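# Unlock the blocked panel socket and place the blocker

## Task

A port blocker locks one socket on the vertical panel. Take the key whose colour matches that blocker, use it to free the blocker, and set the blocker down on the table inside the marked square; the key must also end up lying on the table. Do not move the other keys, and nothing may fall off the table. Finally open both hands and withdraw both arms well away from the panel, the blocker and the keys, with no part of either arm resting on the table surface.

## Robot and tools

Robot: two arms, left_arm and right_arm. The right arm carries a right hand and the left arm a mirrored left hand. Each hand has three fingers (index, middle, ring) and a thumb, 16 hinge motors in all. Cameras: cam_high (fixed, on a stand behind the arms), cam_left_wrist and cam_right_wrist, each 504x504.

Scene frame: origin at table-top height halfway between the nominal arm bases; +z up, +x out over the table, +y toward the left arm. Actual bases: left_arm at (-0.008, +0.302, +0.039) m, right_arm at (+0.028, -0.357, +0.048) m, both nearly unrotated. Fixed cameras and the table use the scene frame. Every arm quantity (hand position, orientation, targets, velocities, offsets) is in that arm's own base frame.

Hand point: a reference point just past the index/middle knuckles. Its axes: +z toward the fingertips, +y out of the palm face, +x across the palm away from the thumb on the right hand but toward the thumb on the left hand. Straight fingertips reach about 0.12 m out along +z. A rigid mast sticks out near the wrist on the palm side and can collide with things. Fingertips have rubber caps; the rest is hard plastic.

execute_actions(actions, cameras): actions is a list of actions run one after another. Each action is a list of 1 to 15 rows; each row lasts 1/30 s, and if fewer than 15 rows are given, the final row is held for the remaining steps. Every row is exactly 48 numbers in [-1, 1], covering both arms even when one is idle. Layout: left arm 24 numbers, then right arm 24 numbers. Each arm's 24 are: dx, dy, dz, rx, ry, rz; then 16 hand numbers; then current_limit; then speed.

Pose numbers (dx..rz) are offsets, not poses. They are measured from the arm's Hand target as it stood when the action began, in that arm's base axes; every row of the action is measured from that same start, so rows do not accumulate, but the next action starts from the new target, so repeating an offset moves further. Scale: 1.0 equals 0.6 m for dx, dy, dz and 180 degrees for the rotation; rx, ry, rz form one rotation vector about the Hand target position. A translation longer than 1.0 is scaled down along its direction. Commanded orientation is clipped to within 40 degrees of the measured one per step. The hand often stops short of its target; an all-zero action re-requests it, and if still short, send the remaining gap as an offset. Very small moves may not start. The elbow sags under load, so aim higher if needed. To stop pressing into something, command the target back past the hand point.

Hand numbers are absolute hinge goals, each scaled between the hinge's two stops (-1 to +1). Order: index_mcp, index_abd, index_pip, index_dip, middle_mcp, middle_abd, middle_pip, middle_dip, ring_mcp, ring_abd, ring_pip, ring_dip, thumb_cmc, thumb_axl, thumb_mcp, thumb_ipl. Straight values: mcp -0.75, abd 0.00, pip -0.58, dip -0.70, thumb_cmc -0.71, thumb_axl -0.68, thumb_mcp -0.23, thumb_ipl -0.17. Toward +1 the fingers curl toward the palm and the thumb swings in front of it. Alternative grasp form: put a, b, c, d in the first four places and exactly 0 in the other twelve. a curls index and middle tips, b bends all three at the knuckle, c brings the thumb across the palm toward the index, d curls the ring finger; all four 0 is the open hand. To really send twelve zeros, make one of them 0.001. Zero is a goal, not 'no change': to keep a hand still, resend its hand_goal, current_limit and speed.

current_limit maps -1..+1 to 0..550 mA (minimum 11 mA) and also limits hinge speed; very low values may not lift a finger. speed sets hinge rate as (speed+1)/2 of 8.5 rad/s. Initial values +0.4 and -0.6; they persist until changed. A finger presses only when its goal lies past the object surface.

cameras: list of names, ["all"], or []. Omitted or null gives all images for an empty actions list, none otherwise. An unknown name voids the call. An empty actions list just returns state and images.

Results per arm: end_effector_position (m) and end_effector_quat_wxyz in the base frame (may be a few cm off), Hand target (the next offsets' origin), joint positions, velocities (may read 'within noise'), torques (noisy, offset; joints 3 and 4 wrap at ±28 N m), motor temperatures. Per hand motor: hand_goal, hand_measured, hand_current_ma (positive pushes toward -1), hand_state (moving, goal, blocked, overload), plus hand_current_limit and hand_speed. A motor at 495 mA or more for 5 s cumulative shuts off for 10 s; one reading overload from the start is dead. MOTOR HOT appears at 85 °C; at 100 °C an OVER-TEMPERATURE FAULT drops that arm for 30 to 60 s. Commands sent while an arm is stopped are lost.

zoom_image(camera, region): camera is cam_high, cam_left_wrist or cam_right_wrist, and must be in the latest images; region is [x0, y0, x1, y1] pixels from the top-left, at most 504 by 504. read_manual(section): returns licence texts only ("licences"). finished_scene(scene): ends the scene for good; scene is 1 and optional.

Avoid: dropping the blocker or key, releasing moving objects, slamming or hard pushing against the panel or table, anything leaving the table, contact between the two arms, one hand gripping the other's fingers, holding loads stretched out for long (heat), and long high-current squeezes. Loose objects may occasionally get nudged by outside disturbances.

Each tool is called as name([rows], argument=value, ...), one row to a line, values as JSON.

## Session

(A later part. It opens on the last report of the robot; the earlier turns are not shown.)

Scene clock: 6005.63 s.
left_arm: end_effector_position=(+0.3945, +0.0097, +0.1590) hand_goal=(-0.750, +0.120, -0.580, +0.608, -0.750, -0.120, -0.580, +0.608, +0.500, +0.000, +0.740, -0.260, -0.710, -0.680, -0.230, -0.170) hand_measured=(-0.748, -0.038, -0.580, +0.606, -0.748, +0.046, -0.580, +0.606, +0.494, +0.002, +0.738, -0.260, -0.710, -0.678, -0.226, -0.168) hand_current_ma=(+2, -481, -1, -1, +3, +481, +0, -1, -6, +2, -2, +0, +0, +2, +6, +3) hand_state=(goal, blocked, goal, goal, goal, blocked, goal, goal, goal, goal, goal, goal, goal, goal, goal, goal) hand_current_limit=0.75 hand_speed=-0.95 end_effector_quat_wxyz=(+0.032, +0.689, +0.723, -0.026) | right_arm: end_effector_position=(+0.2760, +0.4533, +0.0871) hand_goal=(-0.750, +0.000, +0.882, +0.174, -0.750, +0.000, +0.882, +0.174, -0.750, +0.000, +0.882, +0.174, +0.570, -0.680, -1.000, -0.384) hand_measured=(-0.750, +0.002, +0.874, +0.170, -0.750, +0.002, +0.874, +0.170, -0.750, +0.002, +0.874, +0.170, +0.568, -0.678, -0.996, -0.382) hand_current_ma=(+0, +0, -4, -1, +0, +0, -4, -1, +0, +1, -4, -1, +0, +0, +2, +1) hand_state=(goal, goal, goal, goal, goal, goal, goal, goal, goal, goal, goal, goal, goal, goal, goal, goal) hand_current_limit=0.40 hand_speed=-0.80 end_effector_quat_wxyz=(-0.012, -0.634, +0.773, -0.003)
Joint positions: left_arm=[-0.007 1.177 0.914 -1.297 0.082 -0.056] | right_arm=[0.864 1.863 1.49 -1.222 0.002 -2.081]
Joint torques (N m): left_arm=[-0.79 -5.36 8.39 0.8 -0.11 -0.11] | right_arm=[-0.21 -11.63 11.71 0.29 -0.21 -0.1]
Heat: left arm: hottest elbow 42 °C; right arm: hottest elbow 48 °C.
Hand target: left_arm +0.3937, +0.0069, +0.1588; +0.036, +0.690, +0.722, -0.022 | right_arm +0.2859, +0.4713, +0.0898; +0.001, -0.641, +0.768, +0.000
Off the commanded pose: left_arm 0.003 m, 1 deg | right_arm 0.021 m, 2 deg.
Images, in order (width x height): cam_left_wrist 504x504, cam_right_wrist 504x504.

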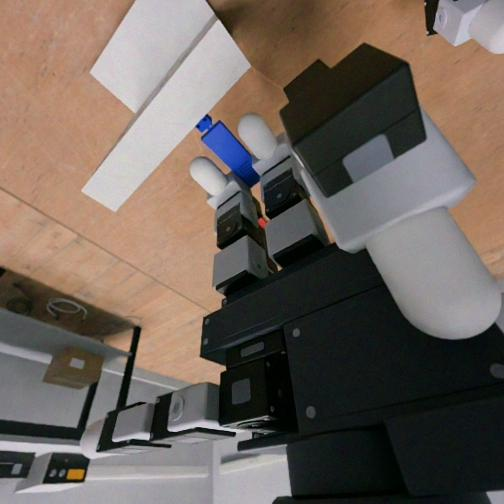

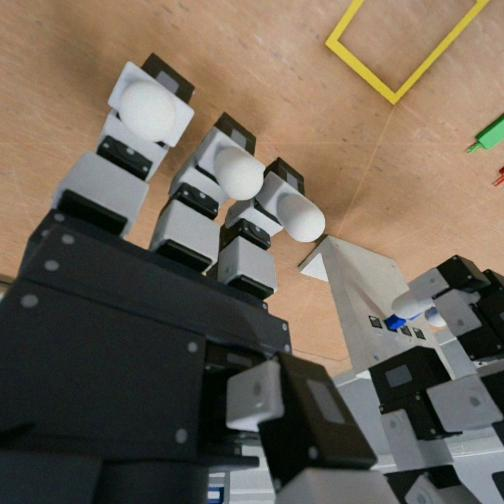

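execute_actions([
  [[-0.005,-0.0005,-0.0002,0,-0.0006,0,-0.75,0.12,-0.58,0.609,-0.75,-0.12,-0.58,0.609,0.5,0,0.74,-0.26,-0.71,-0.68,-0.23,-0.17,0.75,-0.95,0,0,0,0,0,0,-0.75,0.001,0.883,0.174,-0.75,0.001,0.883,0.174,-0.75,0.001,0.883,0.174,0.571,-0.68,-1.0,-0.384,0.4,-0.8]],
  [[-0.005,-0.0005,0,0,-0.0006,0,-0.75,0.12,-0.58,0.609,-0.75,-0.12,-0.58,0.609,0.5,0,0.74,-0.26,-0.71,-0.68,-0.23,-0.17,0.75,-0.95,0,0,0,0,0,0,-0.75,0.001,0.883,0.174,-0.75,0.001,0.883,0.174,-0.75,0.001,0.883,0.174,0.571,-0.68,-1.0,-0.384,0.4,-0.8]],
], cameras=["cam_right_wrist","cam_left_wrist"])

zoom_image(camera="cam_right_wrist", region=[372, 290, 422, 340])

zoom_image(camera="cam_left_wrist", region=[180, 90, 280, 190])

Scene clock: 6019.13 s.
left_arm: end_effector_position=(+0.3884, +0.0090, +0.1588) hand_goal=(-0.750, +0.120, -0.580, +0.608, -0.750, -0.120, -0.580, +0.608, +0.500, +0.000, +0.740, -0.260, -0.710, -0.680, -0.230, -0.170) hand_measured=(-0.748, -0.038, -0.580, +0.606, -0.748, +0.046, -0.580, +0.606, +0.494, +0.002, +0.738, -0.260, -0.710, -0.678, -0.226, -0.168) hand_current_ma=(+2, -481, -1, -1, +3, +481, +0, -1, -6, +2, -2, +0, +0, +2, +6, +3) hand_state=(goal, blocked, goal, goal, goal, blocked, goal, goal, goal, goal, goal, goal, goal, goal, goal, goal) hand_current_limit=0.75 hand_speed=-0.95 end_effector_quat_wxyz=(+0.033, +0.689, +0.723, -0.025) | right_arm: end_effector_position=(+0.2760, +0.4533, +0.0871) hand_goal=(-0.750, +0.000, +0.882, +0.174, -0.750, +0.000, +0.882, +0.174, -0.750, +0.000, +0.882, +0.174, +0.570, -0.680, -1.000, -0.384) hand_measured=(-0.750, +0.002, +0.874, +0.170, -0.750, +0.002, +0.874, +0.170, -0.750, +0.002, +0.874, +0.170, +0.568, -0.678, -0.996, -0.382) hand_current_ma=(+0, +0, -4, -1, +0, +0, -4, -1, +0, +1, -4, -1, +0, +0, +2, +1) hand_state=(goal, goal, goal, goal, goal, goal, goal, goal, goal, goal, goal, goal, goal, goal, goal, goal) hand_current_limit=0.40 hand_speed=-0.80 end_effector_quat_wxyz=(-0.012, -0.634, +0.773, -0.003)
Joint positions: left_arm=[-0.01 1.157 0.898 -1.297 0.082 -0.058] | right_arm=[0.864 1.863 1.49 -1.222 0.002 -2.081]
Joint torques (N m): left_arm=[-0.85 -5.13 8.4 0.83 -0.11 -0.11] | right_arm=[-0.15 -11.58 11.74 0.27 -0.21 -0.09]
Heat: left arm: hottest elbow 41 °C; right arm: hottest elbow 48 °C.
Hand target: left_arm +0.3877, +0.0062, +0.1588; +0.037, +0.690, +0.722, -0.020 | right_arm +0.2859, +0.4713, +0.0898; +0.001, -0.641, +0.768, +0.000
Off the commanded pose: left_arm 0.003 m, 1 deg | right_arm 0.021 m, 2 deg.
Images, in order (width x height): cam_left_wrist 504x504, cam_right_wrist 504x504.

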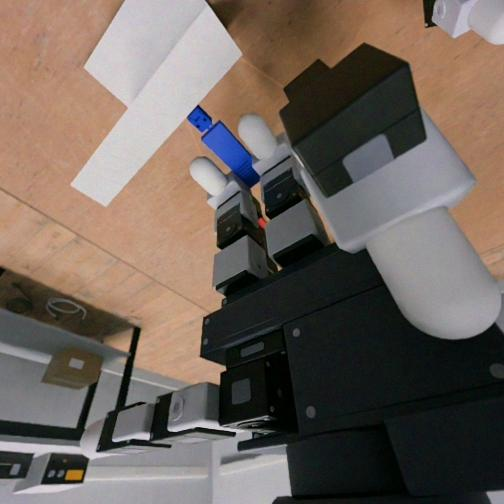

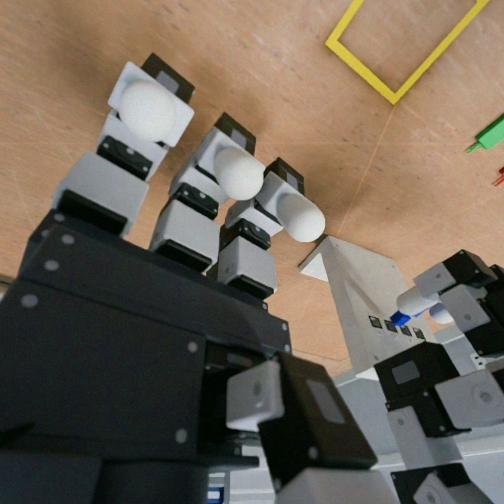

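Scaled by 10.080 from the camera's 504x504 image, which has a finer 720x720 frame.

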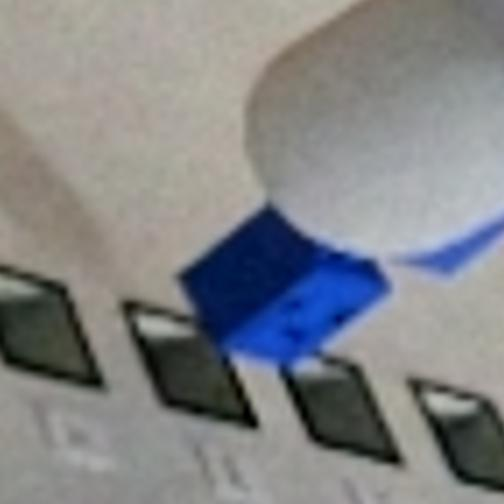

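Scaled by 5.040 from the camera's 504x504 image, which has a finer 720x720 frame.

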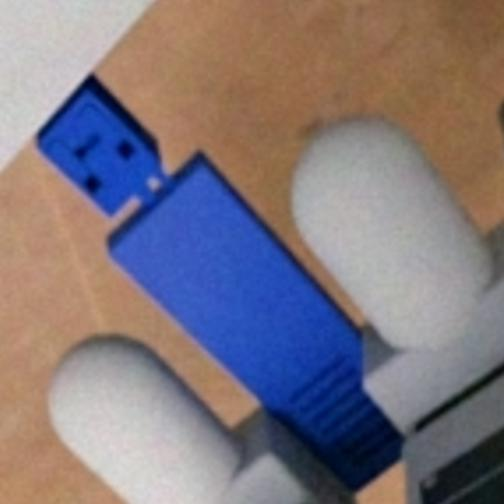

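execute_actions([
  [[0,0,0,0,0,0,-0.75,0.12,-0.58,0.609,-0.75,-0.12,-0.58,0.609,0.5,0,0.74,-0.26,-0.71,-0.68,-0.23,-0.17,0.75,-0.95,0,-0.03,0.025,0,0,-0.02,-0.75,0.001,0.883,0.174,-0.75,0.001,0.883,0.174,-0.75,0.001,0.883,0.174,0.571,-0.68,-1.0,-0.384,0.4,-0.8]],
  [[0,0,0,0,0,0,-0.75,0.12,-0.58,0.609,-0.75,-0.12,-0.58,0.609,0.5,0,0.74,-0.26,-0.71,-0.68,-0.23,-0.17,0.75,-0.95,0,-0.05,0.035,0,0,-0.035,-0.75,0.001,0.883,0.174,-0.75,0.001,0.883,0.174,-0.75,0.001,0.883,0.174,0.571,-0.68,-1.0,-0.384,0.4,-0.8]],
  [[0,0,0,0,0,0,-0.75,0.12,-0.58,0.609,-0.75,-0.12,-0.58,0.609,0.5,0,0.74,-0.26,-0.71,-0.68,-0.23,-0.17,0.75,-0.95,0,-0.06,0.035,0,0,-0.035,-0.75,0.001,0.883,0.174,-0.75,0.001,0.883,0.174,-0.75,0.001,0.883,0.174,0.571,-0.68,-1.0,-0.384,0.4,-0.8]],
], cameras=["cam_high","cam_left_wrist"])

Scene clock: 6098.50 s.
left_arm: end_effector_position=(+0.3884, +0.0090, +0.1588) hand_goal=(-0.750, +0.120, -0.580, +0.608, -0.750, -0.120, -0.580, +0.608, +0.500, +0.000, +0.740, -0.260, -0.710, -0.680, -0.230, -0.170) hand_measured=(-0.748, -0.038, -0.580, +0.606, -0.748, +0.046, -0.580, +0.606, +0.494, +0.002, +0.738, -0.260, -0.710, -0.678, -0.226, -0.168) hand_current_ma=(+2, -481, -1, -1, +3, +481, +0, -1, -6, +2, -2, +0, +0, +2, +6, +3) hand_state=(goal, blocked, goal, goal, goal, blocked, goal, goal, goal, goal, goal, goal, goal, goal, goal, goal) hand_current_limit=0.75 hand_speed=-0.95 end_effector_quat_wxyz=(+0.033, +0.689, +0.723, -0.025) | right_arm: end_effector_position=(+0.2909, +0.3915, +0.1513) hand_goal=(-0.750, +0.000, +0.882, +0.174, -0.750, +0.000, +0.882, +0.174, -0.750, +0.000, +0.882, +0.174, +0.570, -0.680, -1.000, -0.384) hand_measured=(-0.750, +0.002, +0.874, +0.170, -0.750, +0.002, +0.874, +0.172, -0.750, +0.002, +0.874, +0.170, +0.568, -0.678, -0.996, -0.382) hand_current_ma=(+0, +0, -4, -1, +0, +0, -4, -1, +0, +0, -4, -1, +0, +0, +2, +1) hand_state=(goal, goal, goal, goal, goal, goal, goal, goal, goal, goal, goal, goal, goal, goal, goal, goal) hand_current_limit=0.40 hand_speed=-0.80 end_effector_quat_wxyz=(+0.011, -0.533, +0.846, +0.002)
Joint positions: left_arm=[-0.01 1.157 0.898 -1.297 0.082 -0.058] | right_arm=[0.753 1.642 1.365 -1.271 0.001 -1.942]
Joint torques (N m): left_arm=[-0.85 -5.19 8.42 0.84 -0.12 -0.11] | right_arm=[-1.73 -11.28 6.97 -0.01 -0.16 0.18]
Heat: left arm: hottest elbow 40 °C; right arm: hottest elbow 48 °C.
Hand target: left_arm +0.3877, +0.0062, +0.1588; +0.037, +0.690, +0.722, -0.020 | right_arm +0.2859, +0.3873, +0.1468; +0.001, -0.527, +0.850, +0.000
Off the commanded pose: left_arm 0.003 m, 1 deg | right_arm 0.008 m, 2 deg.
Images, in order (width x height): cam_high 504x504, cam_left_wrist 504x504.

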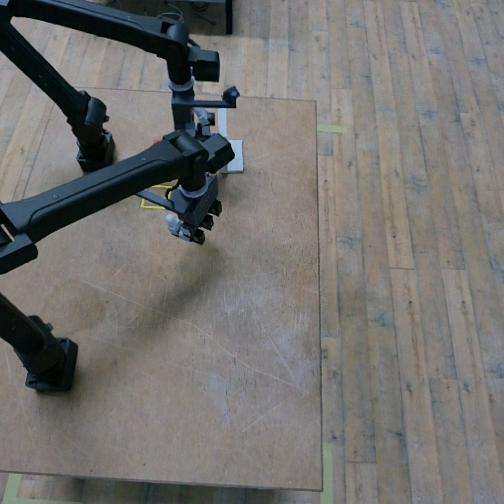

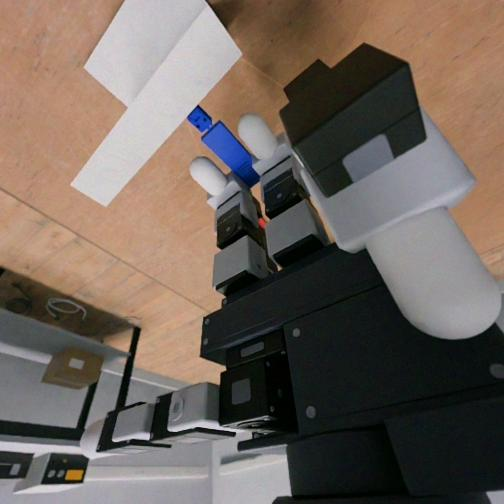

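execute_actions([
  [[0,0,0,0,0,0,-0.75,0.12,-0.58,0.609,-0.75,-0.12,-0.58,0.609,0.5,0,0.74,-0.26,-0.71,-0.68,-0.23,-0.17,0.75,-0.95,0,-0.065,0.035,0,0,-0.035,-0.75,0.001,0.883,0.174,-0.75,0.001,0.883,0.174,-0.75,0.001,0.883,0.174,0.571,-0.68,-1.0,-0.384,0.4,-0.8]],
  [[0,0,0,0,0,0,-0.75,0.12,-0.58,0.609,-0.75,-0.12,-0.58,0.609,0.5,0,0.74,-0.26,-0.71,-0.68,-0.23,-0.17,0.75,-0.95,0,-0.065,0.035,0,0,-0.035,-0.75,0.001,0.883,0.174,-0.75,0.001,0.883,0.174,-0.75,0.001,0.883,0.174,0.571,-0.68,-1.0,-0.384,0.4,-0.8]],
  [[0,0,0,0,0,0,-0.75,0.12,-0.58,0.609,-0.75,-0.12,-0.58,0.609,0.5,0,0.74,-0.26,-0.71,-0.68,-0.23,-0.17,0.75,-0.95,0,-0.065,0.03,0,0,-0.04,-0.75,0.001,0.883,0.174,-0.75,0.001,0.883,0.174,-0.75,0.001,0.883,0.174,0.571,-0.68,-1.0,-0.384,0.4,-0.8]],
  [[0,0,0,0,0,0,-0.75,0.12,-0.58,0.609,-0.75,-0.12,-0.58,0.609,0.5,0,0.74,-0.26,-0.71,-0.68,-0.23,-0.17,0.75,-0.95,0,-0.065,0.02,0,0,-0.04,-0.75,0.001,0.883,0.174,-0.75,0.001,0.883,0.174,-0.75,0.001,0.883,0.174,0.571,-0.68,-1.0,-0.384,0.4,-0.8]],
  [[0,0,0,0,0,0,-0.75,0.12,-0.58,0.609,-0.75,-0.12,-0.58,0.609,0.5,0,0.74,-0.26,-0.71,-0.68,-0.23,-0.17,0.75,-0.95,0,-0.05,0.01,0,0,-0.04,-0.75,0.001,0.883,0.174,-0.75,0.001,0.883,0.174,-0.75,0.001,0.883,0.174,0.571,-0.68,-1.0,-0.384,0.4,-0.8]],
  [[0,0,0,0,0,0,-0.75,0.12,-0.58,0.609,-0.75,-0.12,-0.58,0.609,0.5,0,0.74,-0.26,-0.71,-0.68,-0.23,-0.17,0.75,-0.95,0,-0.03,0,0,0,-0.03,-0.75,0.001,0.883,0.174,-0.75,0.001,0.883,0.174,-0.75,0.001,0.883,0.174,0.571,-0.68,-1.0,-0.384,0.4,-0.8]],
], cameras=["cam_high","cam_left_wrist"])

Scene clock: 6119.80 s.
left_arm: end_effector_position=(+0.3884, +0.0090, +0.1588) hand_goal=(-0.750, +0.120, -0.580, +0.608, -0.750, -0.120, -0.580, +0.608, +0.500, +0.000, +0.740, -0.260, -0.710, -0.680, -0.230, -0.170) hand_measured=(-0.748, -0.038, -0.580, +0.606, -0.748, +0.046, -0.580, +0.606, +0.494, +0.002, +0.738, -0.260, -0.710, -0.678, -0.226, -0.168) hand_current_ma=(+2, -481, -1, -1, +3, +481, +0, -1, -6, +2, -2, +0, +0, +2, +6, +3) hand_state=(goal, blocked, goal, goal, goal, blocked, goal, goal, goal, goal, goal, goal, goal, goal, goal, goal) hand_current_limit=0.75 hand_speed=-0.95 end_effector_quat_wxyz=(+0.033, +0.689, +0.723, -0.025) | right_arm: end_effector_position=(+0.2913, +0.1869, +0.2287) hand_goal=(-0.750, +0.000, +0.882, +0.174, -0.750, +0.000, +0.882, +0.174, -0.750, +0.000, +0.882, +0.174, +0.570, -0.680, -1.000, -0.384) hand_measured=(-0.750, +0.002, +0.874, +0.172, -0.750, +0.002, +0.874, +0.172, -0.750, +0.002, +0.874, +0.170, +0.568, -0.678, -0.998, -0.382) hand_current_ma=(+0, +0, -4, -1, +0, +0, -4, -1, +0, +0, -3, -1, +0, +0, +1, +1) hand_state=(goal, goal, goal, goal, goal, goal, goal, goal, goal, goal, goal, goal, goal, goal, goal, goal) hand_current_limit=0.40 hand_speed=-0.80 end_effector_quat_wxyz=(+0.009, -0.217, +0.976, +0.000)
Joint positions: left_arm=[-0.01 1.157 0.898 -1.297 0.082 -0.058] | right_arm=[0.318 1.173 1.095 -1.475 0.001 -1.691]
Joint torques (N m): left_arm=[-0.85 -5.13 8.42 0.83 -0.11 -0.11] | right_arm=[-1.38 -5.01 7.15 -0.01 -0.18 0.2]
Heat: left arm: hottest elbow 40 °C; right arm: hottest elbow 44 °C.
Hand target: left_arm +0.3877, +0.0062, +0.1588; +0.037, +0.690, +0.722, -0.020 | right_arm +0.2858, +0.1833, +0.2247; +0.000, -0.207, +0.978, +0.000
Off the commanded pose: left_arm 0.003 m, 1 deg | right_arm 0.008 m, 2 deg.
Images, in order (width x height): cam_high 504x504, cam_left_wrist 504x504.

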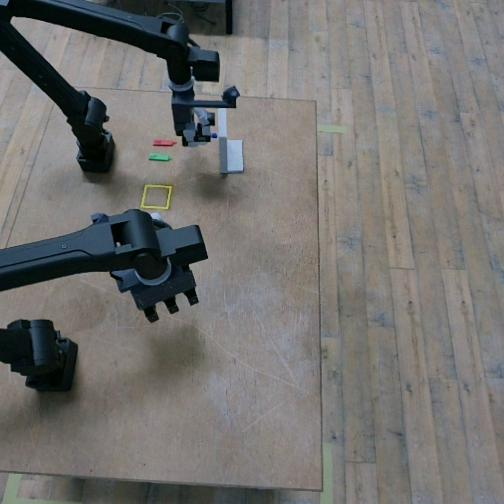

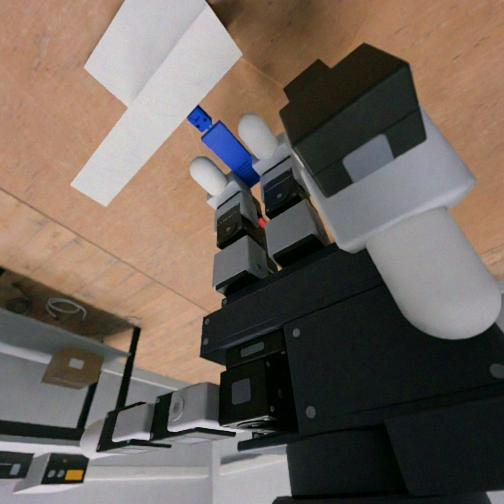

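execute_actions([
  [[0,0,0,0,0,0,-0.75,0.12,-0.58,0.609,-0.75,-0.12,-0.58,0.609,0.5,0,0.74,-0.26,-0.71,-0.68,-0.23,-0.17,0.75,-0.95,0,-0.06,0.02,0,0,-0.04,-0.75,0.001,0.883,0.174,-0.75,0.001,0.883,0.174,-0.75,0.001,0.883,0.174,0.571,-0.68,-1.0,-0.384,0.4,-0.8]],
  [[0,0,0,0,0,0,-0.75,0.12,-0.58,0.609,-0.75,-0.12,-0.58,0.609,0.5,0,0.74,-0.26,-0.71,-0.68,-0.23,-0.17,0.75,-0.95,0,-0.065,0.02,0,0,-0.05,-0.75,0.001,0.883,0.174,-0.75,0.001,0.883,0.174,-0.75,0.001,0.883,0.174,0.571,-0.68,-1.0,-0.384,0.4,-0.8]],
  [[0,0,0,0,0,0,-0.75,0.12,-0.58,0.609,-0.75,-0.12,-0.58,0.609,0.5,0,0.74,-0.26,-0.71,-0.68,-0.23,-0.17,0.75,-0.95,0,-0.065,0.02,0,0,-0.05,-0.75,0.001,0.883,0.174,-0.75,0.001,0.883,0.174,-0.75,0.001,0.883,0.174,0.571,-0.68,-1.0,-0.384,0.4,-0.8]],
  [[0,0,0,0,0,0,-0.75,0.12,-0.58,0.609,-0.75,-0.12,-0.58,0.609,0.5,0,0.74,-0.26,-0.71,-0.68,-0.23,-0.17,0.75,-0.95,0,-0.05,0.01,0,0,-0.04,-0.75,0.001,0.883,0.174,-0.75,0.001,0.883,0.174,-0.75,0.001,0.883,0.174,0.571,-0.68,-1.0,-0.384,0.4,-0.8]],
], cameras=["cam_high"])

zoom_image(camera="cam_high", region=[120, 90, 260, 230])

Scene clock: 6142.17 s.
left_arm: end_effector_position=(+0.3884, +0.0090, +0.1588) hand_goal=(-0.750, +0.120, -0.580, +0.608, -0.750, -0.120, -0.580, +0.608, +0.500, +0.000, +0.740, -0.260, -0.710, -0.680, -0.230, -0.170) hand_measured=(-0.748, -0.038, -0.580, +0.606, -0.748, +0.046, -0.580, +0.606, +0.494, +0.002, +0.738, -0.260, -0.710, -0.678, -0.226, -0.168) hand_current_ma=(+2, -481, -1, -1, +3, +481, +0, -1, -6, +2, -2, +0, +0, +2, +6, +3) hand_state=(goal, blocked, goal, goal, goal, blocked, goal, goal, goal, goal, goal, goal, goal, goal, goal, goal) hand_current_limit=0.75 hand_speed=-0.95 end_effector_quat_wxyz=(+0.033, +0.689, +0.723, -0.025) | right_arm: end_effector_position=(+0.2886, +0.0406, +0.2655) hand_goal=(-0.750, +0.000, +0.882, +0.174, -0.750, +0.000, +0.882, +0.174, -0.750, +0.000, +0.882, +0.174, +0.570, -0.680, -1.000, -0.384) hand_measured=(-0.750, +0.002, +0.874, +0.172, -0.750, +0.002, +0.874, +0.172, -0.750, +0.002, +0.874, +0.170, +0.568, -0.678, -0.998, -0.382) hand_current_ma=(+0, +0, -4, -1, +0, +0, -4, -1, +0, +0, -3, -1, +0, +0, +1, +1) hand_state=(goal, goal, goal, goal, goal, goal, goal, goal, goal, goal, goal, goal, goal, goal, goal, goal) hand_current_limit=0.40 hand_speed=-0.80 end_effector_quat_wxyz=(+0.002, +0.063, +0.998, -0.001)
Joint positions: left_arm=[-0.01 1.157 0.898 -1.297 0.082 -0.058] | right_arm=[-0.155 1.006 1.075 -1.636 0.002 -1.599]
Joint torques (N m): left_arm=[-0.79 -5.13 8.4 0.84 -0.12 -0.11] | right_arm=[-1.38 -2.67 8.17 -0.08 -0.22 0.17]
Motor temperatures (°C): left_arm=[23 28 39 24 24 25] | right_arm=[23 30 42 24 26 25]
Heat: left arm: hottest elbow 39 °C; right arm: hottest elbow 42 °C.
Hand target: left_arm +0.3877, +0.0062, +0.1588; +0.037, +0.690, +0.722, -0.020 | right_arm +0.2859, +0.0393, +0.2667; +0.000, +0.074, +0.997, +0.000
Off the commanded pose: left_arm 0.003 m, 1 deg | right_arm 0.003 m, 1 deg.
Images, in order (width x height): cam_high 504x504.

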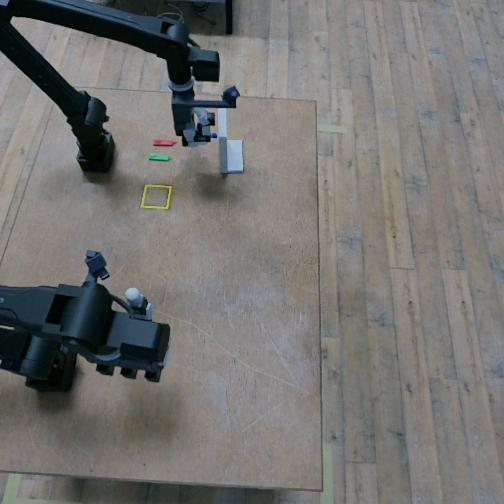

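Scaled by 3.600 from the camera's 504x504 image, which has a finer 720x720 frame.

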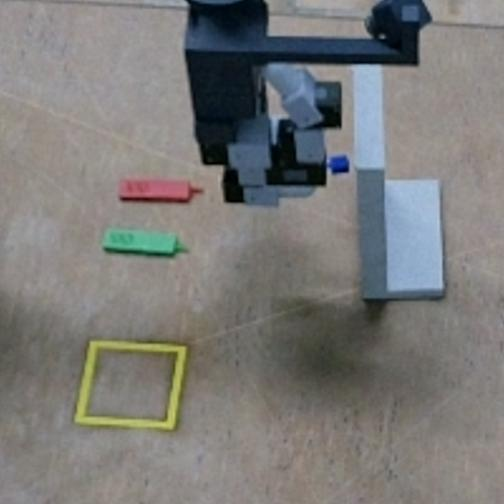

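execute_actions([
  [[-0.02,-0.014,0.004,0,0,0,-0.75,0.12,-0.58,0.609,-0.75,-0.12,-0.58,0.609,0.5,0,0.74,-0.26,-0.71,-0.68,-0.23,-0.17,0.75,-0.95,0,0,0,0,0,0,-0.75,0.001,0.883,0.174,-0.75,0.001,0.883,0.174,-0.75,0.001,0.883,0.174,0.571,-0.68,-1.0,-0.384,0.4,-0.8]],
  [[-0.03,-0.02,0.004,0,0,0,-0.75,0.12,-0.58,0.609,-0.75,-0.12,-0.58,0.609,0.5,0,0.74,-0.26,-0.71,-0.68,-0.23,-0.17,0.75,-0.95,0,0,0,0,0,0,-0.75,0.001,0.883,0.174,-0.75,0.001,0.883,0.174,-0.75,0.001,0.883,0.174,0.571,-0.68,-1.0,-0.384,0.4,-0.8]],
], cameras=["cam_left_wrist"])

Scene clock: 6164.90 s.
left_arm: end_effector_position=(+0.3647, -0.0125, +0.1668) hand_goal=(-0.750, +0.120, -0.580, +0.608, -0.750, -0.120, -0.580, +0.608, +0.500, +0.000, +0.740, -0.260, -0.710, -0.680, -0.230, -0.170) hand_measured=(-0.748, -0.038, -0.580, +0.606, -0.748, +0.046, -0.580, +0.606, +0.494, +0.002, +0.738, -0.260, -0.710, -0.678, -0.226, -0.168) hand_current_ma=(+2, -481, -1, -1, +3, +481, +0, -1, -6, +2, -2, +0, +0, +2, +6, +3) hand_state=(goal, blocked, goal, goal, goal, blocked, goal, goal, goal, goal, goal, goal, goal, goal, goal, goal) hand_current_limit=0.75 hand_speed=-0.95 end_effector_quat_wxyz=(+0.044, +0.690, +0.722, -0.016) | right_arm: end_effector_position=(+0.2886, +0.0406, +0.2655) hand_goal=(-0.750, +0.000, +0.882, +0.174, -0.750, +0.000, +0.882, +0.174, -0.750, +0.000, +0.882, +0.174, +0.570, -0.680, -1.000, -0.384) hand_measured=(-0.750, +0.002, +0.874, +0.172, -0.750, +0.002, +0.874, +0.172, -0.750, +0.002, +0.874, +0.170, +0.568, -0.678, -0.998, -0.382) hand_current_ma=(+0, +0, -4, -1, +0, +0, -4, -1, +0, +0, -3, -1, +0, +0, +1, +1) hand_state=(goal, goal, goal, goal, goal, goal, goal, goal, goal, goal, goal, goal, goal, goal, goal, goal) hand_current_limit=0.40 hand_speed=-0.80 end_effector_quat_wxyz=(+0.002, +0.063, +0.998, -0.001)
Joint positions: left_arm=[-0.087 1.066 0.848 -1.304 0.08 -0.135] | right_arm=[-0.155 1.006 1.075 -1.636 0.002 -1.599]
Joint torques (N m): left_arm=[-0.73 -3.9 8.61 -0.16 -0.16 -0.13] | right_arm=[-1.44 -2.78 8.16 -0.08 -0.22 0.18]
Heat: left arm: hottest elbow 39 °C; right arm: hottest elbow 42 °C.
Hand target: left_arm +0.3577, -0.0141, +0.1635; +0.037, +0.690, +0.722, -0.021 | right_arm +0.2859, +0.0393, +0.2667; +0.000, +0.074, +0.997, +0.000
Off the commanded pose: left_arm 0.008 m, 1 deg | right_arm 0.003 m, 1 deg.
Images, in order (width x height): cam_left_wrist 504x504.

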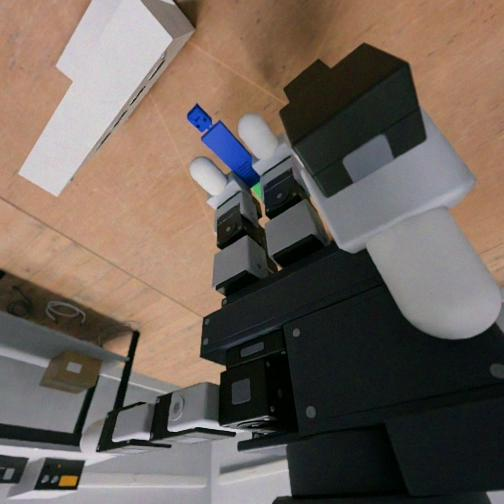

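execute_actions([
  [[-0.035,-0.025,0,0,0,0,-0.75,0.12,-0.58,0.609,-0.75,-0.12,-0.58,0.609,0.5,0,0.74,-0.26,-0.71,-0.68,-0.23,-0.17,0.75,-0.95,0,0,0,0,0,0,-0.75,0.001,0.883,0.174,-0.75,0.001,0.883,0.174,-0.75,0.001,0.883,0.174,0.571,-0.68,-1.0,-0.384,0.4,-0.8]],
  [[-0.035,-0.025,0,0,0,0,-0.75,0.12,-0.58,0.609,-0.75,-0.12,-0.58,0.609,0.5,0,0.74,-0.26,-0.71,-0.68,-0.23,-0.17,0.75,-0.95,0,0,0,0,0,0,-0.75,0.001,0.883,0.174,-0.75,0.001,0.883,0.174,-0.75,0.001,0.883,0.174,0.571,-0.68,-1.0,-0.384,0.4,-0.8]],
  [[-0.035,-0.025,0,0,0,0,-0.75,0.12,-0.58,0.609,-0.75,-0.12,-0.58,0.609,0.5,0,0.74,-0.26,-0.71,-0.68,-0.23,-0.17,0.75,-0.95,0,0,0,0,0,0,-0.75,0.001,0.883,0.174,-0.75,0.001,0.883,0.174,-0.75,0.001,0.883,0.174,0.571,-0.68,-1.0,-0.384,0.4,-0.8]],
], cameras=["cam_left_wrist"])

Scene clock: 6174.73 s.
left_arm: end_effector_position=(+0.3015, -0.0594, +0.1667) hand_goal=(-0.750, +0.120, -0.580, +0.608, -0.750, -0.120, -0.580, +0.608, +0.500, +0.000, +0.740, -0.260, -0.710, -0.680, -0.230, -0.170) hand_measured=(-0.748, -0.038, -0.580, +0.606, -0.748, +0.046, -0.580, +0.606, +0.494, +0.002, +0.738, -0.260, -0.710, -0.678, -0.226, -0.168) hand_current_ma=(+2, -481, -1, -1, +2, +481, +0, -1, -6, +2, -2, +0, +0, +2, +6, +3) hand_state=(goal, blocked, goal, goal, goal, blocked, goal, goal, goal, goal, goal, goal, goal, goal, goal, goal) hand_current_limit=0.75 hand_speed=-0.95 end_effector_quat_wxyz=(+0.045, +0.690, +0.722, -0.018) | right_arm: end_effector_position=(+0.2886, +0.0406, +0.2655) hand_goal=(-0.750, +0.000, +0.882, +0.174, -0.750, +0.000, +0.882, +0.174, -0.750, +0.000, +0.882, +0.174, +0.570, -0.680, -1.000, -0.384) hand_measured=(-0.750, +0.002, +0.874, +0.172, -0.750, +0.002, +0.874, +0.172, -0.750, +0.002, +0.874, +0.170, +0.568, -0.678, -0.998, -0.382) hand_current_ma=(+0, +0, -4, -1, +0, +0, -4, -1, +0, +0, -3, -1, +0, +0, +1, +1) hand_state=(goal, goal, goal, goal, goal, goal, goal, goal, goal, goal, goal, goal, goal, goal, goal, goal) hand_current_limit=0.40 hand_speed=-0.80 end_effector_quat_wxyz=(+0.002, +0.063, +0.998, -0.001)
Joint positions: left_arm=[-0.322 0.901 0.75 -1.355 0.071 -0.371] | right_arm=[-0.155 1.006 1.075 -1.636 0.002 -1.599]
Joint torques (N m): left_arm=[-0.85 -2.02 8.77 -0.14 -0.21 -0.12] | right_arm=[-1.44 -2.73 8.14 -0.06 -0.22 0.17]
Heat: left arm: hottest elbow 39 °C; right arm: hottest elbow 42 °C.
Hand target: left_arm +0.2948, -0.0592, +0.1635; +0.037, +0.690, +0.722, -0.020 | right_arm +0.2859, +0.0393, +0.2667; +0.000, +0.074, +0.997, +0.000
Off the commanded pose: left_arm 0.007 m, 1 deg | right_arm 0.003 m, 1 deg.
Images, in order (width x height): cam_left_wrist 504x504.

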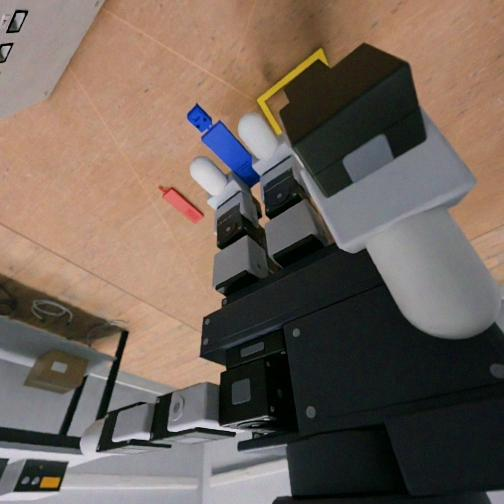

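execute_actions([
  [[-0.037,-0.027,0,0,0,0,-0.75,0.12,-0.58,0.609,-0.75,-0.12,-0.58,0.609,0.5,0,0.74,-0.26,-0.71,-0.68,-0.23,-0.17,0.75,-0.95,0,0,0,0,0,0,-0.75,0.001,0.883,0.174,-0.75,0.001,0.883,0.174,-0.75,0.001,0.883,0.174,0.571,-0.68,-1.0,-0.384,0.4,-0.8]],
  [[-0.037,-0.027,0,0,0,0,-0.75,0.12,-0.58,0.609,-0.75,-0.12,-0.58,0.609,0.5,0,0.74,-0.26,-0.71,-0.68,-0.23,-0.17,0.75,-0.95,0,0,0,0,0,0,-0.75,0.001,0.883,0.174,-0.75,0.001,0.883,0.174,-0.75,0.001,0.883,0.174,0.571,-0.68,-1.0,-0.384,0.4,-0.8]],
  [[-0.035,-0.025,0,0,0,0,-0.75,0.12,-0.58,0.609,-0.75,-0.12,-0.58,0.609,0.5,0,0.74,-0.26,-0.71,-0.68,-0.23,-0.17,0.75,-0.95,0,0,0,0,0,0,-0.75,0.001,0.883,0.174,-0.75,0.001,0.883,0.174,-0.75,0.001,0.883,0.174,0.571,-0.68,-1.0,-0.384,0.4,-0.8]],
], cameras=["cam_left_wrist","cam_high"])

zoom_image(camera="cam_high", region=[100, 120, 220, 240])

Scene clock: 6186.37 s.
left_arm: end_effector_position=(+0.2352, -0.1092, +0.1668) hand_goal=(-0.750, +0.120, -0.580, +0.608, -0.750, -0.120, -0.580, +0.608, +0.500, +0.000, +0.740, -0.260, -0.710, -0.680, -0.230, -0.170) hand_measured=(-0.748, -0.038, -0.580, +0.606, -0.748, +0.046, -0.580, +0.606, +0.494, +0.002, +0.738, -0.260, -0.710, -0.678, -0.226, -0.168) hand_current_ma=(+1, -481, -1, -1, +2, +481, +0, -1, -6, +2, -2, +0, +0, +2, +6, +3) hand_state=(goal, blocked, goal, goal, goal, blocked, goal, goal, goal, goal, goal, goal, goal, goal, goal, goal) hand_current_limit=0.75 hand_speed=-0.95 end_effector_quat_wxyz=(+0.045, +0.690, +0.722, -0.021) | right_arm: end_effector_position=(+0.2886, +0.0406, +0.2655) hand_goal=(-0.750, +0.000, +0.882, +0.174, -0.750, +0.000, +0.882, +0.174, -0.750, +0.000, +0.882, +0.174, +0.570, -0.680, -1.000, -0.384) hand_measured=(-0.750, +0.002, +0.874, +0.172, -0.750, +0.002, +0.874, +0.172, -0.750, +0.002, +0.874, +0.170, +0.568, -0.678, -0.998, -0.382) hand_current_ma=(+0, +0, -4, -1, +0, +0, -4, -1, +0, +0, -3, -1, +0, +0, +1, +1) hand_state=(goal, goal, goal, goal, goal, goal, goal, goal, goal, goal, goal, goal, goal, goal, goal, goal) hand_current_limit=0.40 hand_speed=-0.80 end_effector_quat_wxyz=(+0.002, +0.063, +0.998, -0.001)
Joint positions: left_arm=[-0.688 0.783 0.696 -1.397 0.048 -0.736] | right_arm=[-0.155 1.006 1.075 -1.636 0.002 -1.599]
Joint torques (N m): left_arm=[-0.79 -0.67 8.81 -0.13 -0.28 -0.11] | right_arm=[-1.38 -2.67 8.17 -0.06 -0.22 0.18]
Heat: left arm: hottest elbow 39 °C; right arm: hottest elbow 42 °C.
Hand target: left_arm +0.2294, -0.1065, +0.1636; +0.037, +0.690, +0.722, -0.021 | right_arm +0.2859, +0.0393, +0.2667; +0.000, +0.074, +0.997, +0.000
Off the commanded pose: left_arm 0.007 m, 1 deg | right_arm 0.003 m, 1 deg.
Images, in order (width x height): cam_high 504x504, cam_left_wrist 504x504.

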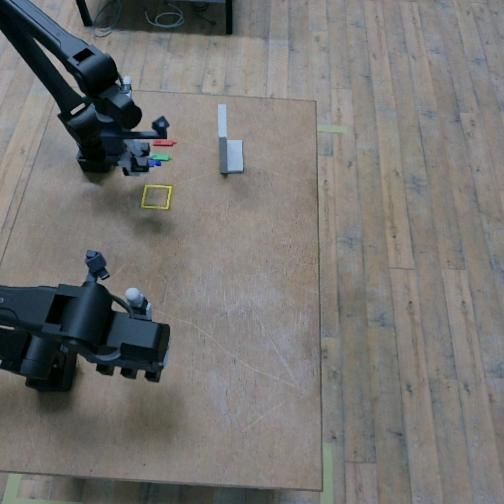

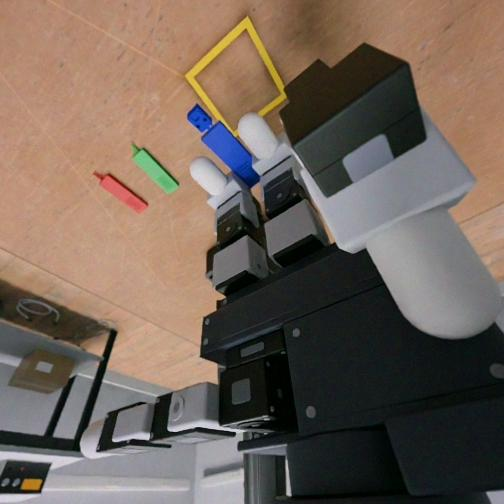

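Scaled by 4.200 from the camera's 504x504 image, which has a finer 720x720 frame.

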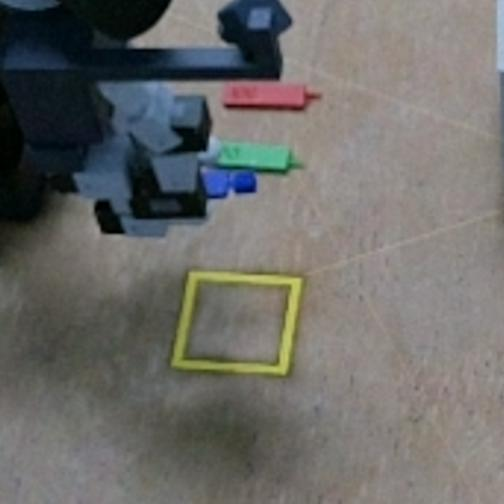

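execute_actions([
  [[-0.033,-0.03,-0.02,0,0,0,-0.75,0.12,-0.58,0.609,-0.75,-0.12,-0.58,0.609,0.5,0,0.74,-0.26,-0.71,-0.68,-0.23,-0.17,0.75,-0.95,0,0,0,0,0,0,-0.75,0.001,0.883,0.174,-0.75,0.001,0.883,0.174,-0.75,0.001,0.883,0.174,0.571,-0.68,-1.0,-0.384,0.4,-0.8]],
  [[-0.002,0,-0.04,0,0,0,-0.75,0.12,-0.58,0.609,-0.75,-0.12,-0.58,0.609,0.5,0,0.74,-0.26,-0.71,-0.68,-0.23,-0.17,0.75,-0.95,0,0,0,0,0,0,-0.75,0.001,0.883,0.174,-0.75,0.001,0.883,0.174,-0.75,0.001,0.883,0.174,0.571,-0.68,-1.0,-0.384,0.4,-0.8]],
], cameras=["cam_left_wrist","cam_high"])

zoom_image(camera="cam_high", region=[100, 120, 220, 240])

Scene clock: 6220.97 s.
left_arm: end_effector_position=(+0.2085, -0.1224, +0.1305) hand_goal=(-0.750, +0.120, -0.580, +0.608, -0.750, -0.120, -0.580, +0.608, +0.500, +0.000, +0.740, -0.260, -0.710, -0.680, -0.230, -0.170) hand_measured=(-0.748, -0.038, -0.580, +0.606, -0.748, +0.046, -0.580, +0.606, +0.494, +0.002, +0.738, -0.260, -0.710, -0.678, -0.226, -0.168) hand_current_ma=(+1, -481, -1, -1, +2, +481, +0, -1, -6, +2, -2, +0, +0, +2, +6, +3) hand_state=(goal, blocked, goal, goal, goal, blocked, goal, goal, goal, goal, goal, goal, goal, goal, goal, goal) hand_current_limit=0.75 hand_speed=-0.95 end_effector_quat_wxyz=(+0.036, +0.690, +0.723, -0.021) | right_arm: end_effector_position=(+0.2886, +0.0406, +0.2655) hand_goal=(-0.750, +0.000, +0.882, +0.174, -0.750, +0.000, +0.882, +0.174, -0.750, +0.000, +0.882, +0.174, +0.570, -0.680, -1.000, -0.384) hand_measured=(-0.750, +0.002, +0.874, +0.172, -0.750, +0.002, +0.874, +0.172, -0.750, +0.002, +0.874, +0.170, +0.568, -0.678, -0.998, -0.382) hand_current_ma=(+0, +0, -4, -1, +0, +0, -4, -1, +0, +0, -3, -1, +0, +0, +1, +1) hand_state=(goal, goal, goal, goal, goal, goal, goal, goal, goal, goal, goal, goal, goal, goal, goal, goal) hand_current_limit=0.40 hand_speed=-0.80 end_effector_quat_wxyz=(+0.002, +0.063, +0.998, -0.001)
Joint positions: left_arm=[-0.839 0.778 0.601 -1.319 0.037 -0.888] | right_arm=[-0.155 1.006 1.075 -1.636 0.002 -1.599]
Joint torques (N m): left_arm=[-0.79 0.32 8.8 1.06 -0.31 -0.08] | right_arm=[-1.38 -2.67 8.17 -0.03 -0.22 0.17]
Heat: left arm: hottest elbow 39 °C; right arm: hottest elbow 42 °C.
Hand target: left_arm +0.2084, -0.1245, +0.1276; +0.037, +0.690, +0.722, -0.020 | right_arm +0.2859, +0.0393, +0.2667; +0.000, +0.074, +0.997, +0.000
Off the commanded pose: left_arm 0.004 m, 0 deg | right_arm 0.003 m, 1 deg.
Images, in order (width x height): cam_high 504x504, cam_left_wrist 504x504.

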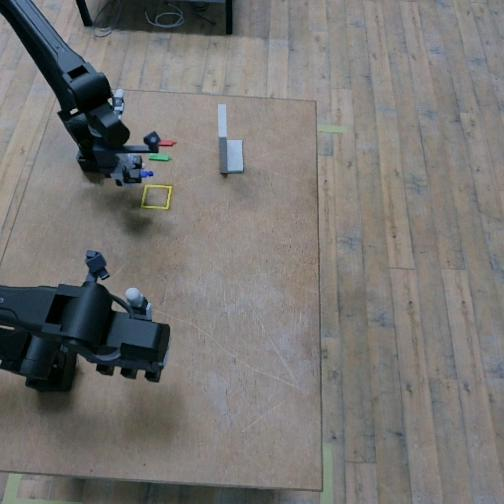

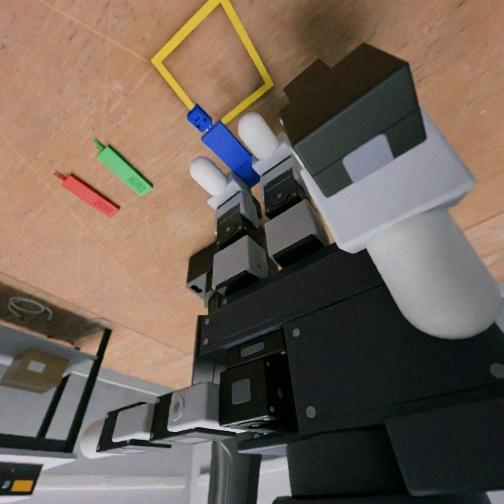

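Scaled by 4.200 from the camera's 504x504 image, which has a finer 720x720 frame.

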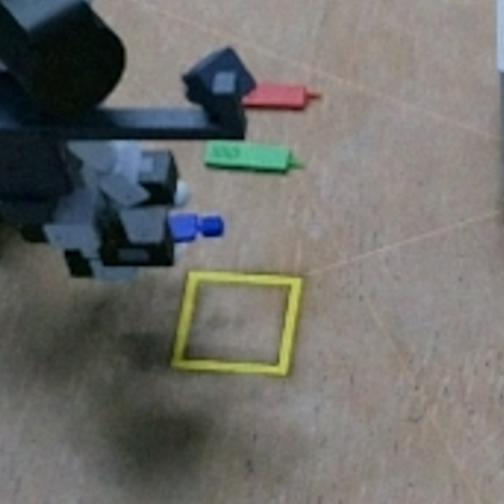

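execute_actions(actions=[], cameras=["cam_high","cam_left_wrist"])

Scene clock: 6240.10 s.
left_arm: end_effector_position=(+0.2085, -0.1224, +0.1305) hand_goal=(-0.750, +0.120, -0.580, +0.608, -0.750, -0.120, -0.580, +0.608, +0.500, +0.000, +0.740, -0.260, -0.710, -0.680, -0.230, -0.170) hand_measured=(-0.748, -0.038, -0.580, +0.606, -0.748, +0.046, -0.580, +0.606, +0.494, +0.002, +0.738, -0.260, -0.710, -0.678, -0.226, -0.168) hand_current_ma=(+1, -481, -1, -1, +2, +481, +0, -1, -6, +2, -2, +0, +0, +2, +6, +3) hand_state=(goal, blocked, goal, goal, goal, blocked, goal, goal, goal, goal, goal, goal, goal, goal, goal, goal) hand_current_limit=0.75 hand_speed=-0.95 end_effector_quat_wxyz=(+0.036, +0.689, +0.723, -0.021) | right_arm: end_effector_position=(+0.2886, +0.0406, +0.2655) hand_goal=(-0.750, +0.000, +0.882, +0.174, -0.750, +0.000, +0.882, +0.174, -0.750, +0.000, +0.882, +0.174, +0.570, -0.680, -1.000, -0.384) hand_measured=(-0.750, +0.002, +0.874, +0.172, -0.750, +0.002, +0.874, +0.172, -0.750, +0.002, +0.874, +0.170, +0.568, -0.678, -0.998, -0.382) hand_current_ma=(+0, +0, -4, -1, +0, +0, -4, -1, +0, +0, -3, -1, +0, +0, +1, +1) hand_state=(goal, goal, goal, goal, goal, goal, goal, goal, goal, goal, goal, goal, goal, goal, goal, goal) hand_current_limit=0.40 hand_speed=-0.80 end_effector_quat_wxyz=(+0.002, +0.063, +0.998, -0.001)
Joint positions: left_arm=[-0.839 0.778 0.601 -1.319 0.037 -0.888] | right_arm=[-0.155 1.006 1.075 -1.636 0.002 -1.599]
Joint velocities: within noise
Joint torques (N m): left_arm=[-0.85 0.26 8.85 0.95 -0.31 -0.11] | right_arm=[-1.32 -2.67 8.13 -0.05 -0.22 0.17]
Motor temperatures (°C): left_arm=[23 27 39 24 25 25] | right_arm=[23 28 42 24 26 25]
Heat: left arm: hottest elbow 39 °C; right arm: hottest elbow 42 °C.
Hand target: left_arm +0.2084, -0.1245, +0.1275; +0.037, +0.690, +0.722, -0.020 | right_arm +0.2859, +0.0393, +0.2667; +0.000, +0.074, +0.997, +0.000
Off the commanded pose: left_arm 0.004 m, 0 deg | right_arm 0.003 m, 1 deg.
Images, in order (width x height): cam_high 504x504, cam_left_wrist 504x504.

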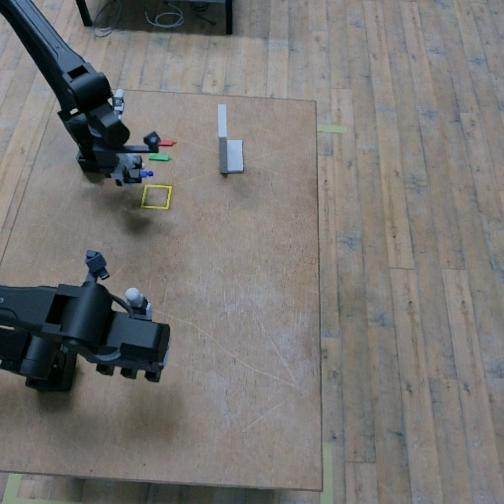

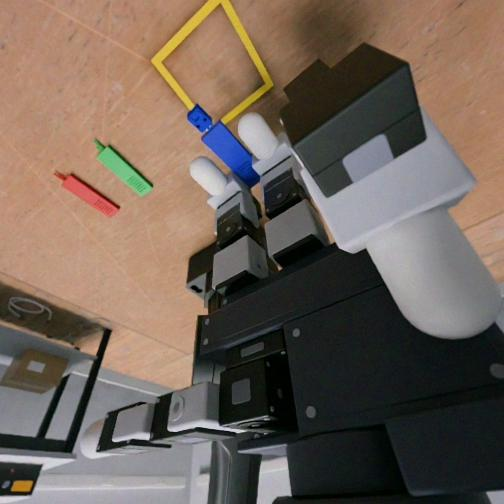

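execute_actions([
  [[0,0,-0.03,0,0,0,-0.75,0.12,-0.58,0.609,-0.75,-0.12,-0.58,0.609,0.5,0,0.74,-0.26,-0.71,-0.68,-0.23,-0.17,0.75,-0.95,0,0,0,0,0,0,-0.75,0.001,0.883,0.174,-0.75,0.001,0.883,0.174,-0.75,0.001,0.883,0.174,0.571,-0.68,-1.0,-0.384,0.4,-0.8]],
  [[0,0,-0.03,0,0,0,-0.75,0.12,-0.58,0.609,-0.75,-0.12,-0.58,0.609,0.5,0,0.74,-0.26,-0.71,-0.68,-0.23,-0.17,0.75,-0.95,0,0,0,0,0,0,-0.75,0.001,0.883,0.174,-0.75,0.001,0.883,0.174,-0.75,0.001,0.883,0.174,0.571,-0.68,-1.0,-0.384,0.4,-0.8]],
], cameras=["cam_high","cam_left_wrist"])

zoom_image(camera="cam_high", region=[100, 120, 220, 240])

Scene clock: 6271.43 s.
left_arm: end_effector_position=(+0.2088, -0.1231, +0.0959) hand_goal=(-0.750, +0.120, -0.580, +0.608, -0.750, -0.120, -0.580, +0.608, +0.500, +0.000, +0.740, -0.260, -0.710, -0.680, -0.230, -0.170) hand_measured=(-0.748, -0.038, -0.580, +0.606, -0.748, +0.046, -0.580, +0.606, +0.494, +0.002, +0.738, -0.260, -0.710, -0.678, -0.226, -0.168) hand_current_ma=(+1, -481, -1, -1, +2, +481, +0, -1, -6, +2, -2, +0, +0, +2, +6, +3) hand_state=(goal, blocked, goal, goal, goal, blocked, goal, goal, goal, goal, goal, goal, goal, goal, goal, goal) hand_current_limit=0.75 hand_speed=-0.95 end_effector_quat_wxyz=(+0.039, +0.690, +0.723, -0.022) | right_arm: end_effector_position=(+0.2886, +0.0406, +0.2655) hand_goal=(-0.750, +0.000, +0.882, +0.174, -0.750, +0.000, +0.882, +0.174, -0.750, +0.000, +0.882, +0.174, +0.570, -0.680, -1.000, -0.384) hand_measured=(-0.750, +0.002, +0.874, +0.172, -0.750, +0.002, +0.874, +0.172, -0.750, +0.002, +0.874, +0.170, +0.568, -0.678, -0.998, -0.382) hand_current_ma=(+0, +0, -4, -1, +0, +0, -4, -1, +0, +0, -3, -1, +0, +0, +1, +1) hand_state=(goal, goal, goal, goal, goal, goal, goal, goal, goal, goal, goal, goal, goal, goal, goal, goal) hand_current_limit=0.40 hand_speed=-0.80 end_effector_quat_wxyz=(+0.002, +0.063, +0.998, -0.001)
Joint positions: left_arm=[-0.84 0.806 0.519 -1.203 0.037 -0.889] | right_arm=[-0.155 1.006 1.075 -1.636 0.002 -1.599]
Joint torques (N m): left_arm=[-0.67 0.67 8.61 1.06 -0.31 -0.11] | right_arm=[-1.44 -2.67 8.14 -0.06 -0.22 0.18]
Heat: left arm: hottest elbow 39 °C; right arm: hottest elbow 42 °C.
Hand target: left_arm +0.2084, -0.1245, +0.0916; +0.037, +0.690, +0.722, -0.020 | right_arm +0.2859, +0.0393, +0.2667; +0.000, +0.074, +0.997, +0.000
Off the commanded pose: left_arm 0.004 m, 0 deg | right_arm 0.003 m, 1 deg.
Images, in order (width x height): cam_high 504x504, cam_left_wrist 504x504.

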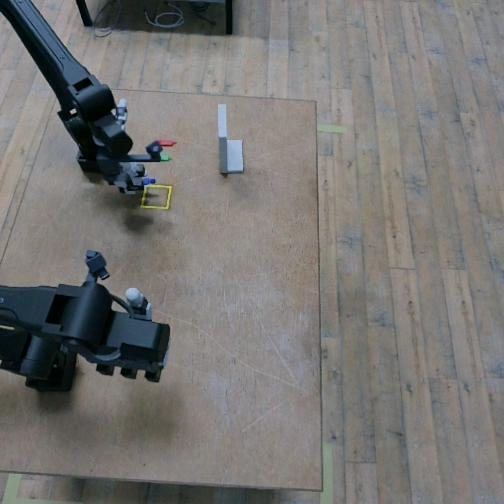

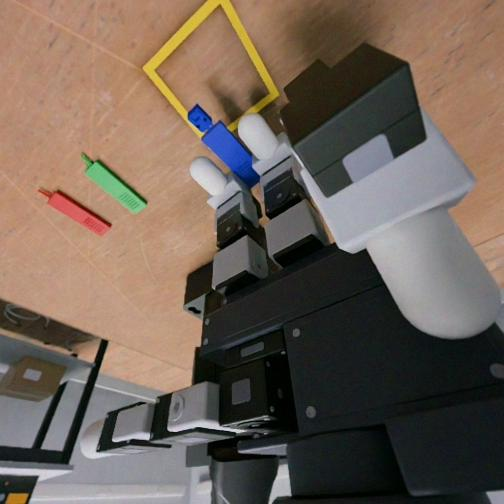

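Scaled by 4.200 from the camera's 504x504 image, which has a finer 720x720 frame.

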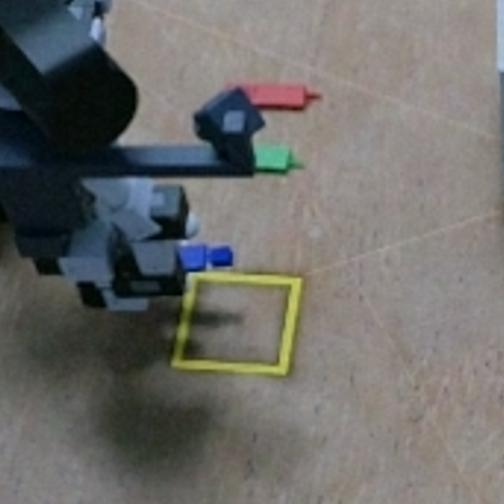

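execute_actions([
  [[0.003,-0.024,-0.02,0,0,0,-0.75,0.12,-0.58,0.609,-0.75,-0.12,-0.58,0.609,0.5,0,0.74,-0.26,-0.71,-0.68,-0.23,-0.17,0.75,-0.95,0,0,0,0,0,0,-0.75,0.001,0.883,0.174,-0.75,0.001,0.883,0.174,-0.75,0.001,0.883,0.174,0.571,-0.68,-1.0,-0.384,0.4,-0.8]],
], cameras=["cam_high","cam_left_wrist"])

zoom_image(camera="cam_high", region=[100, 120, 220, 240])

zoom_image(camera="cam_left_wrist", region=[130, 0, 310, 180])

Scene clock: 6292.40 s.
left_arm: end_effector_position=(+0.2122, -0.1392, +0.0863) hand_goal=(-0.750, +0.120, -0.580, +0.608, -0.750, -0.120, -0.580, +0.608, +0.500, +0.000, +0.740, -0.260, -0.710, -0.680, -0.230, -0.170) hand_measured=(-0.748, -0.038, -0.580, +0.606, -0.748, +0.046, -0.580, +0.606, +0.494, +0.002, +0.738, -0.260, -0.710, -0.678, -0.226, -0.168) hand_current_ma=(+1, -481, -1, -1, +2, +481, +0, -1, -6, +2, -2, +0, +0, +2, +6, +3) hand_state=(goal, blocked, goal, goal, goal, blocked, goal, goal, goal, goal, goal, goal, goal, goal, goal, goal) hand_current_limit=0.75 hand_speed=-0.95 end_effector_quat_wxyz=(+0.042, +0.690, +0.722, -0.022) | right_arm: end_effector_position=(+0.2886, +0.0406, +0.2655) hand_goal=(-0.750, +0.000, +0.882, +0.174, -0.750, +0.000, +0.882, +0.174, -0.750, +0.000, +0.882, +0.174, +0.570, -0.680, -1.000, -0.384) hand_measured=(-0.750, +0.002, +0.874, +0.172, -0.750, +0.002, +0.874, +0.172, -0.750, +0.002, +0.874, +0.170, +0.568, -0.678, -0.998, -0.382) hand_current_ma=(+0, +0, -4, -1, +0, +0, -4, -1, +0, +0, -3, -1, +0, +0, +1, +1) hand_state=(goal, goal, goal, goal, goal, goal, goal, goal, goal, goal, goal, goal, goal, goal, goal, goal) hand_current_limit=0.40 hand_speed=-0.80 end_effector_quat_wxyz=(+0.002, +0.063, +0.998, -0.001)
Joint positions: left_arm=[-0.882 0.868 0.519 -1.133 0.034 -0.929] | right_arm=[-0.155 1.006 1.075 -1.636 0.002 -1.599]
Joint torques (N m): left_arm=[-0.73 0.15 8.05 0.98 -0.31 -0.1] | right_arm=[-1.44 -2.73 8.16 -0.03 -0.22 0.18]
Heat: left arm: hottest elbow 39 °C; right arm: hottest elbow 42 °C.
Hand target: left_arm +0.2101, -0.1389, +0.0795; +0.037, +0.690, +0.722, -0.020 | right_arm +0.2859, +0.0393, +0.2667; +0.000, +0.074, +0.997, +0.000
Off the commanded pose: left_arm 0.007 m, 1 deg | right_arm 0.003 m, 1 deg.
Images, in order (width x height): cam_high 504x504, cam_left_wrist 504x504.

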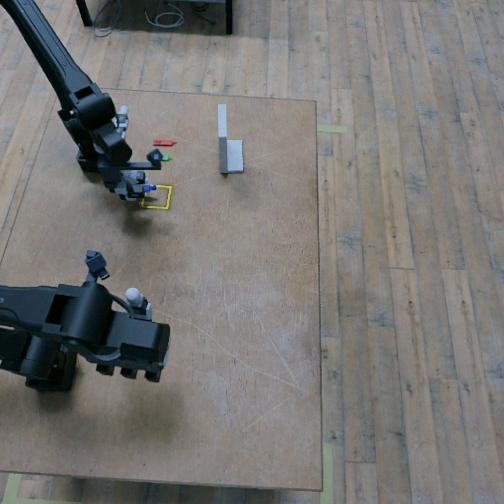

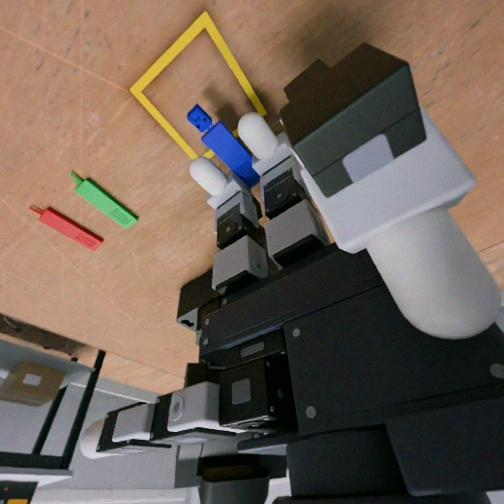

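Scaled by 4.200 from the camera's 504x504 image, which has a finer 720x720 frame.

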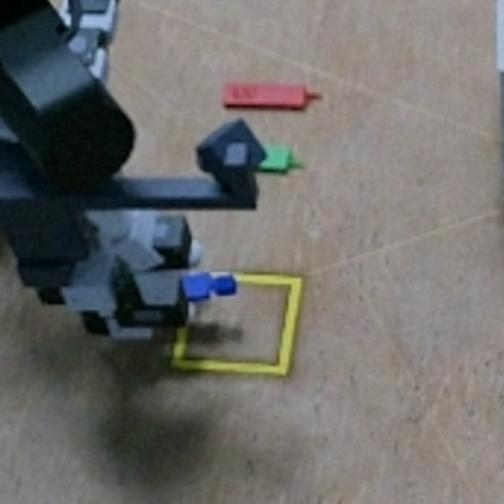

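Scaled by 2.800 from the camera's 504x504 image, which has a finer 720x720 frame.

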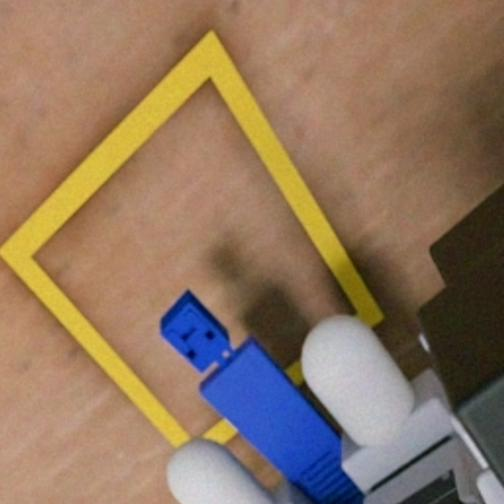

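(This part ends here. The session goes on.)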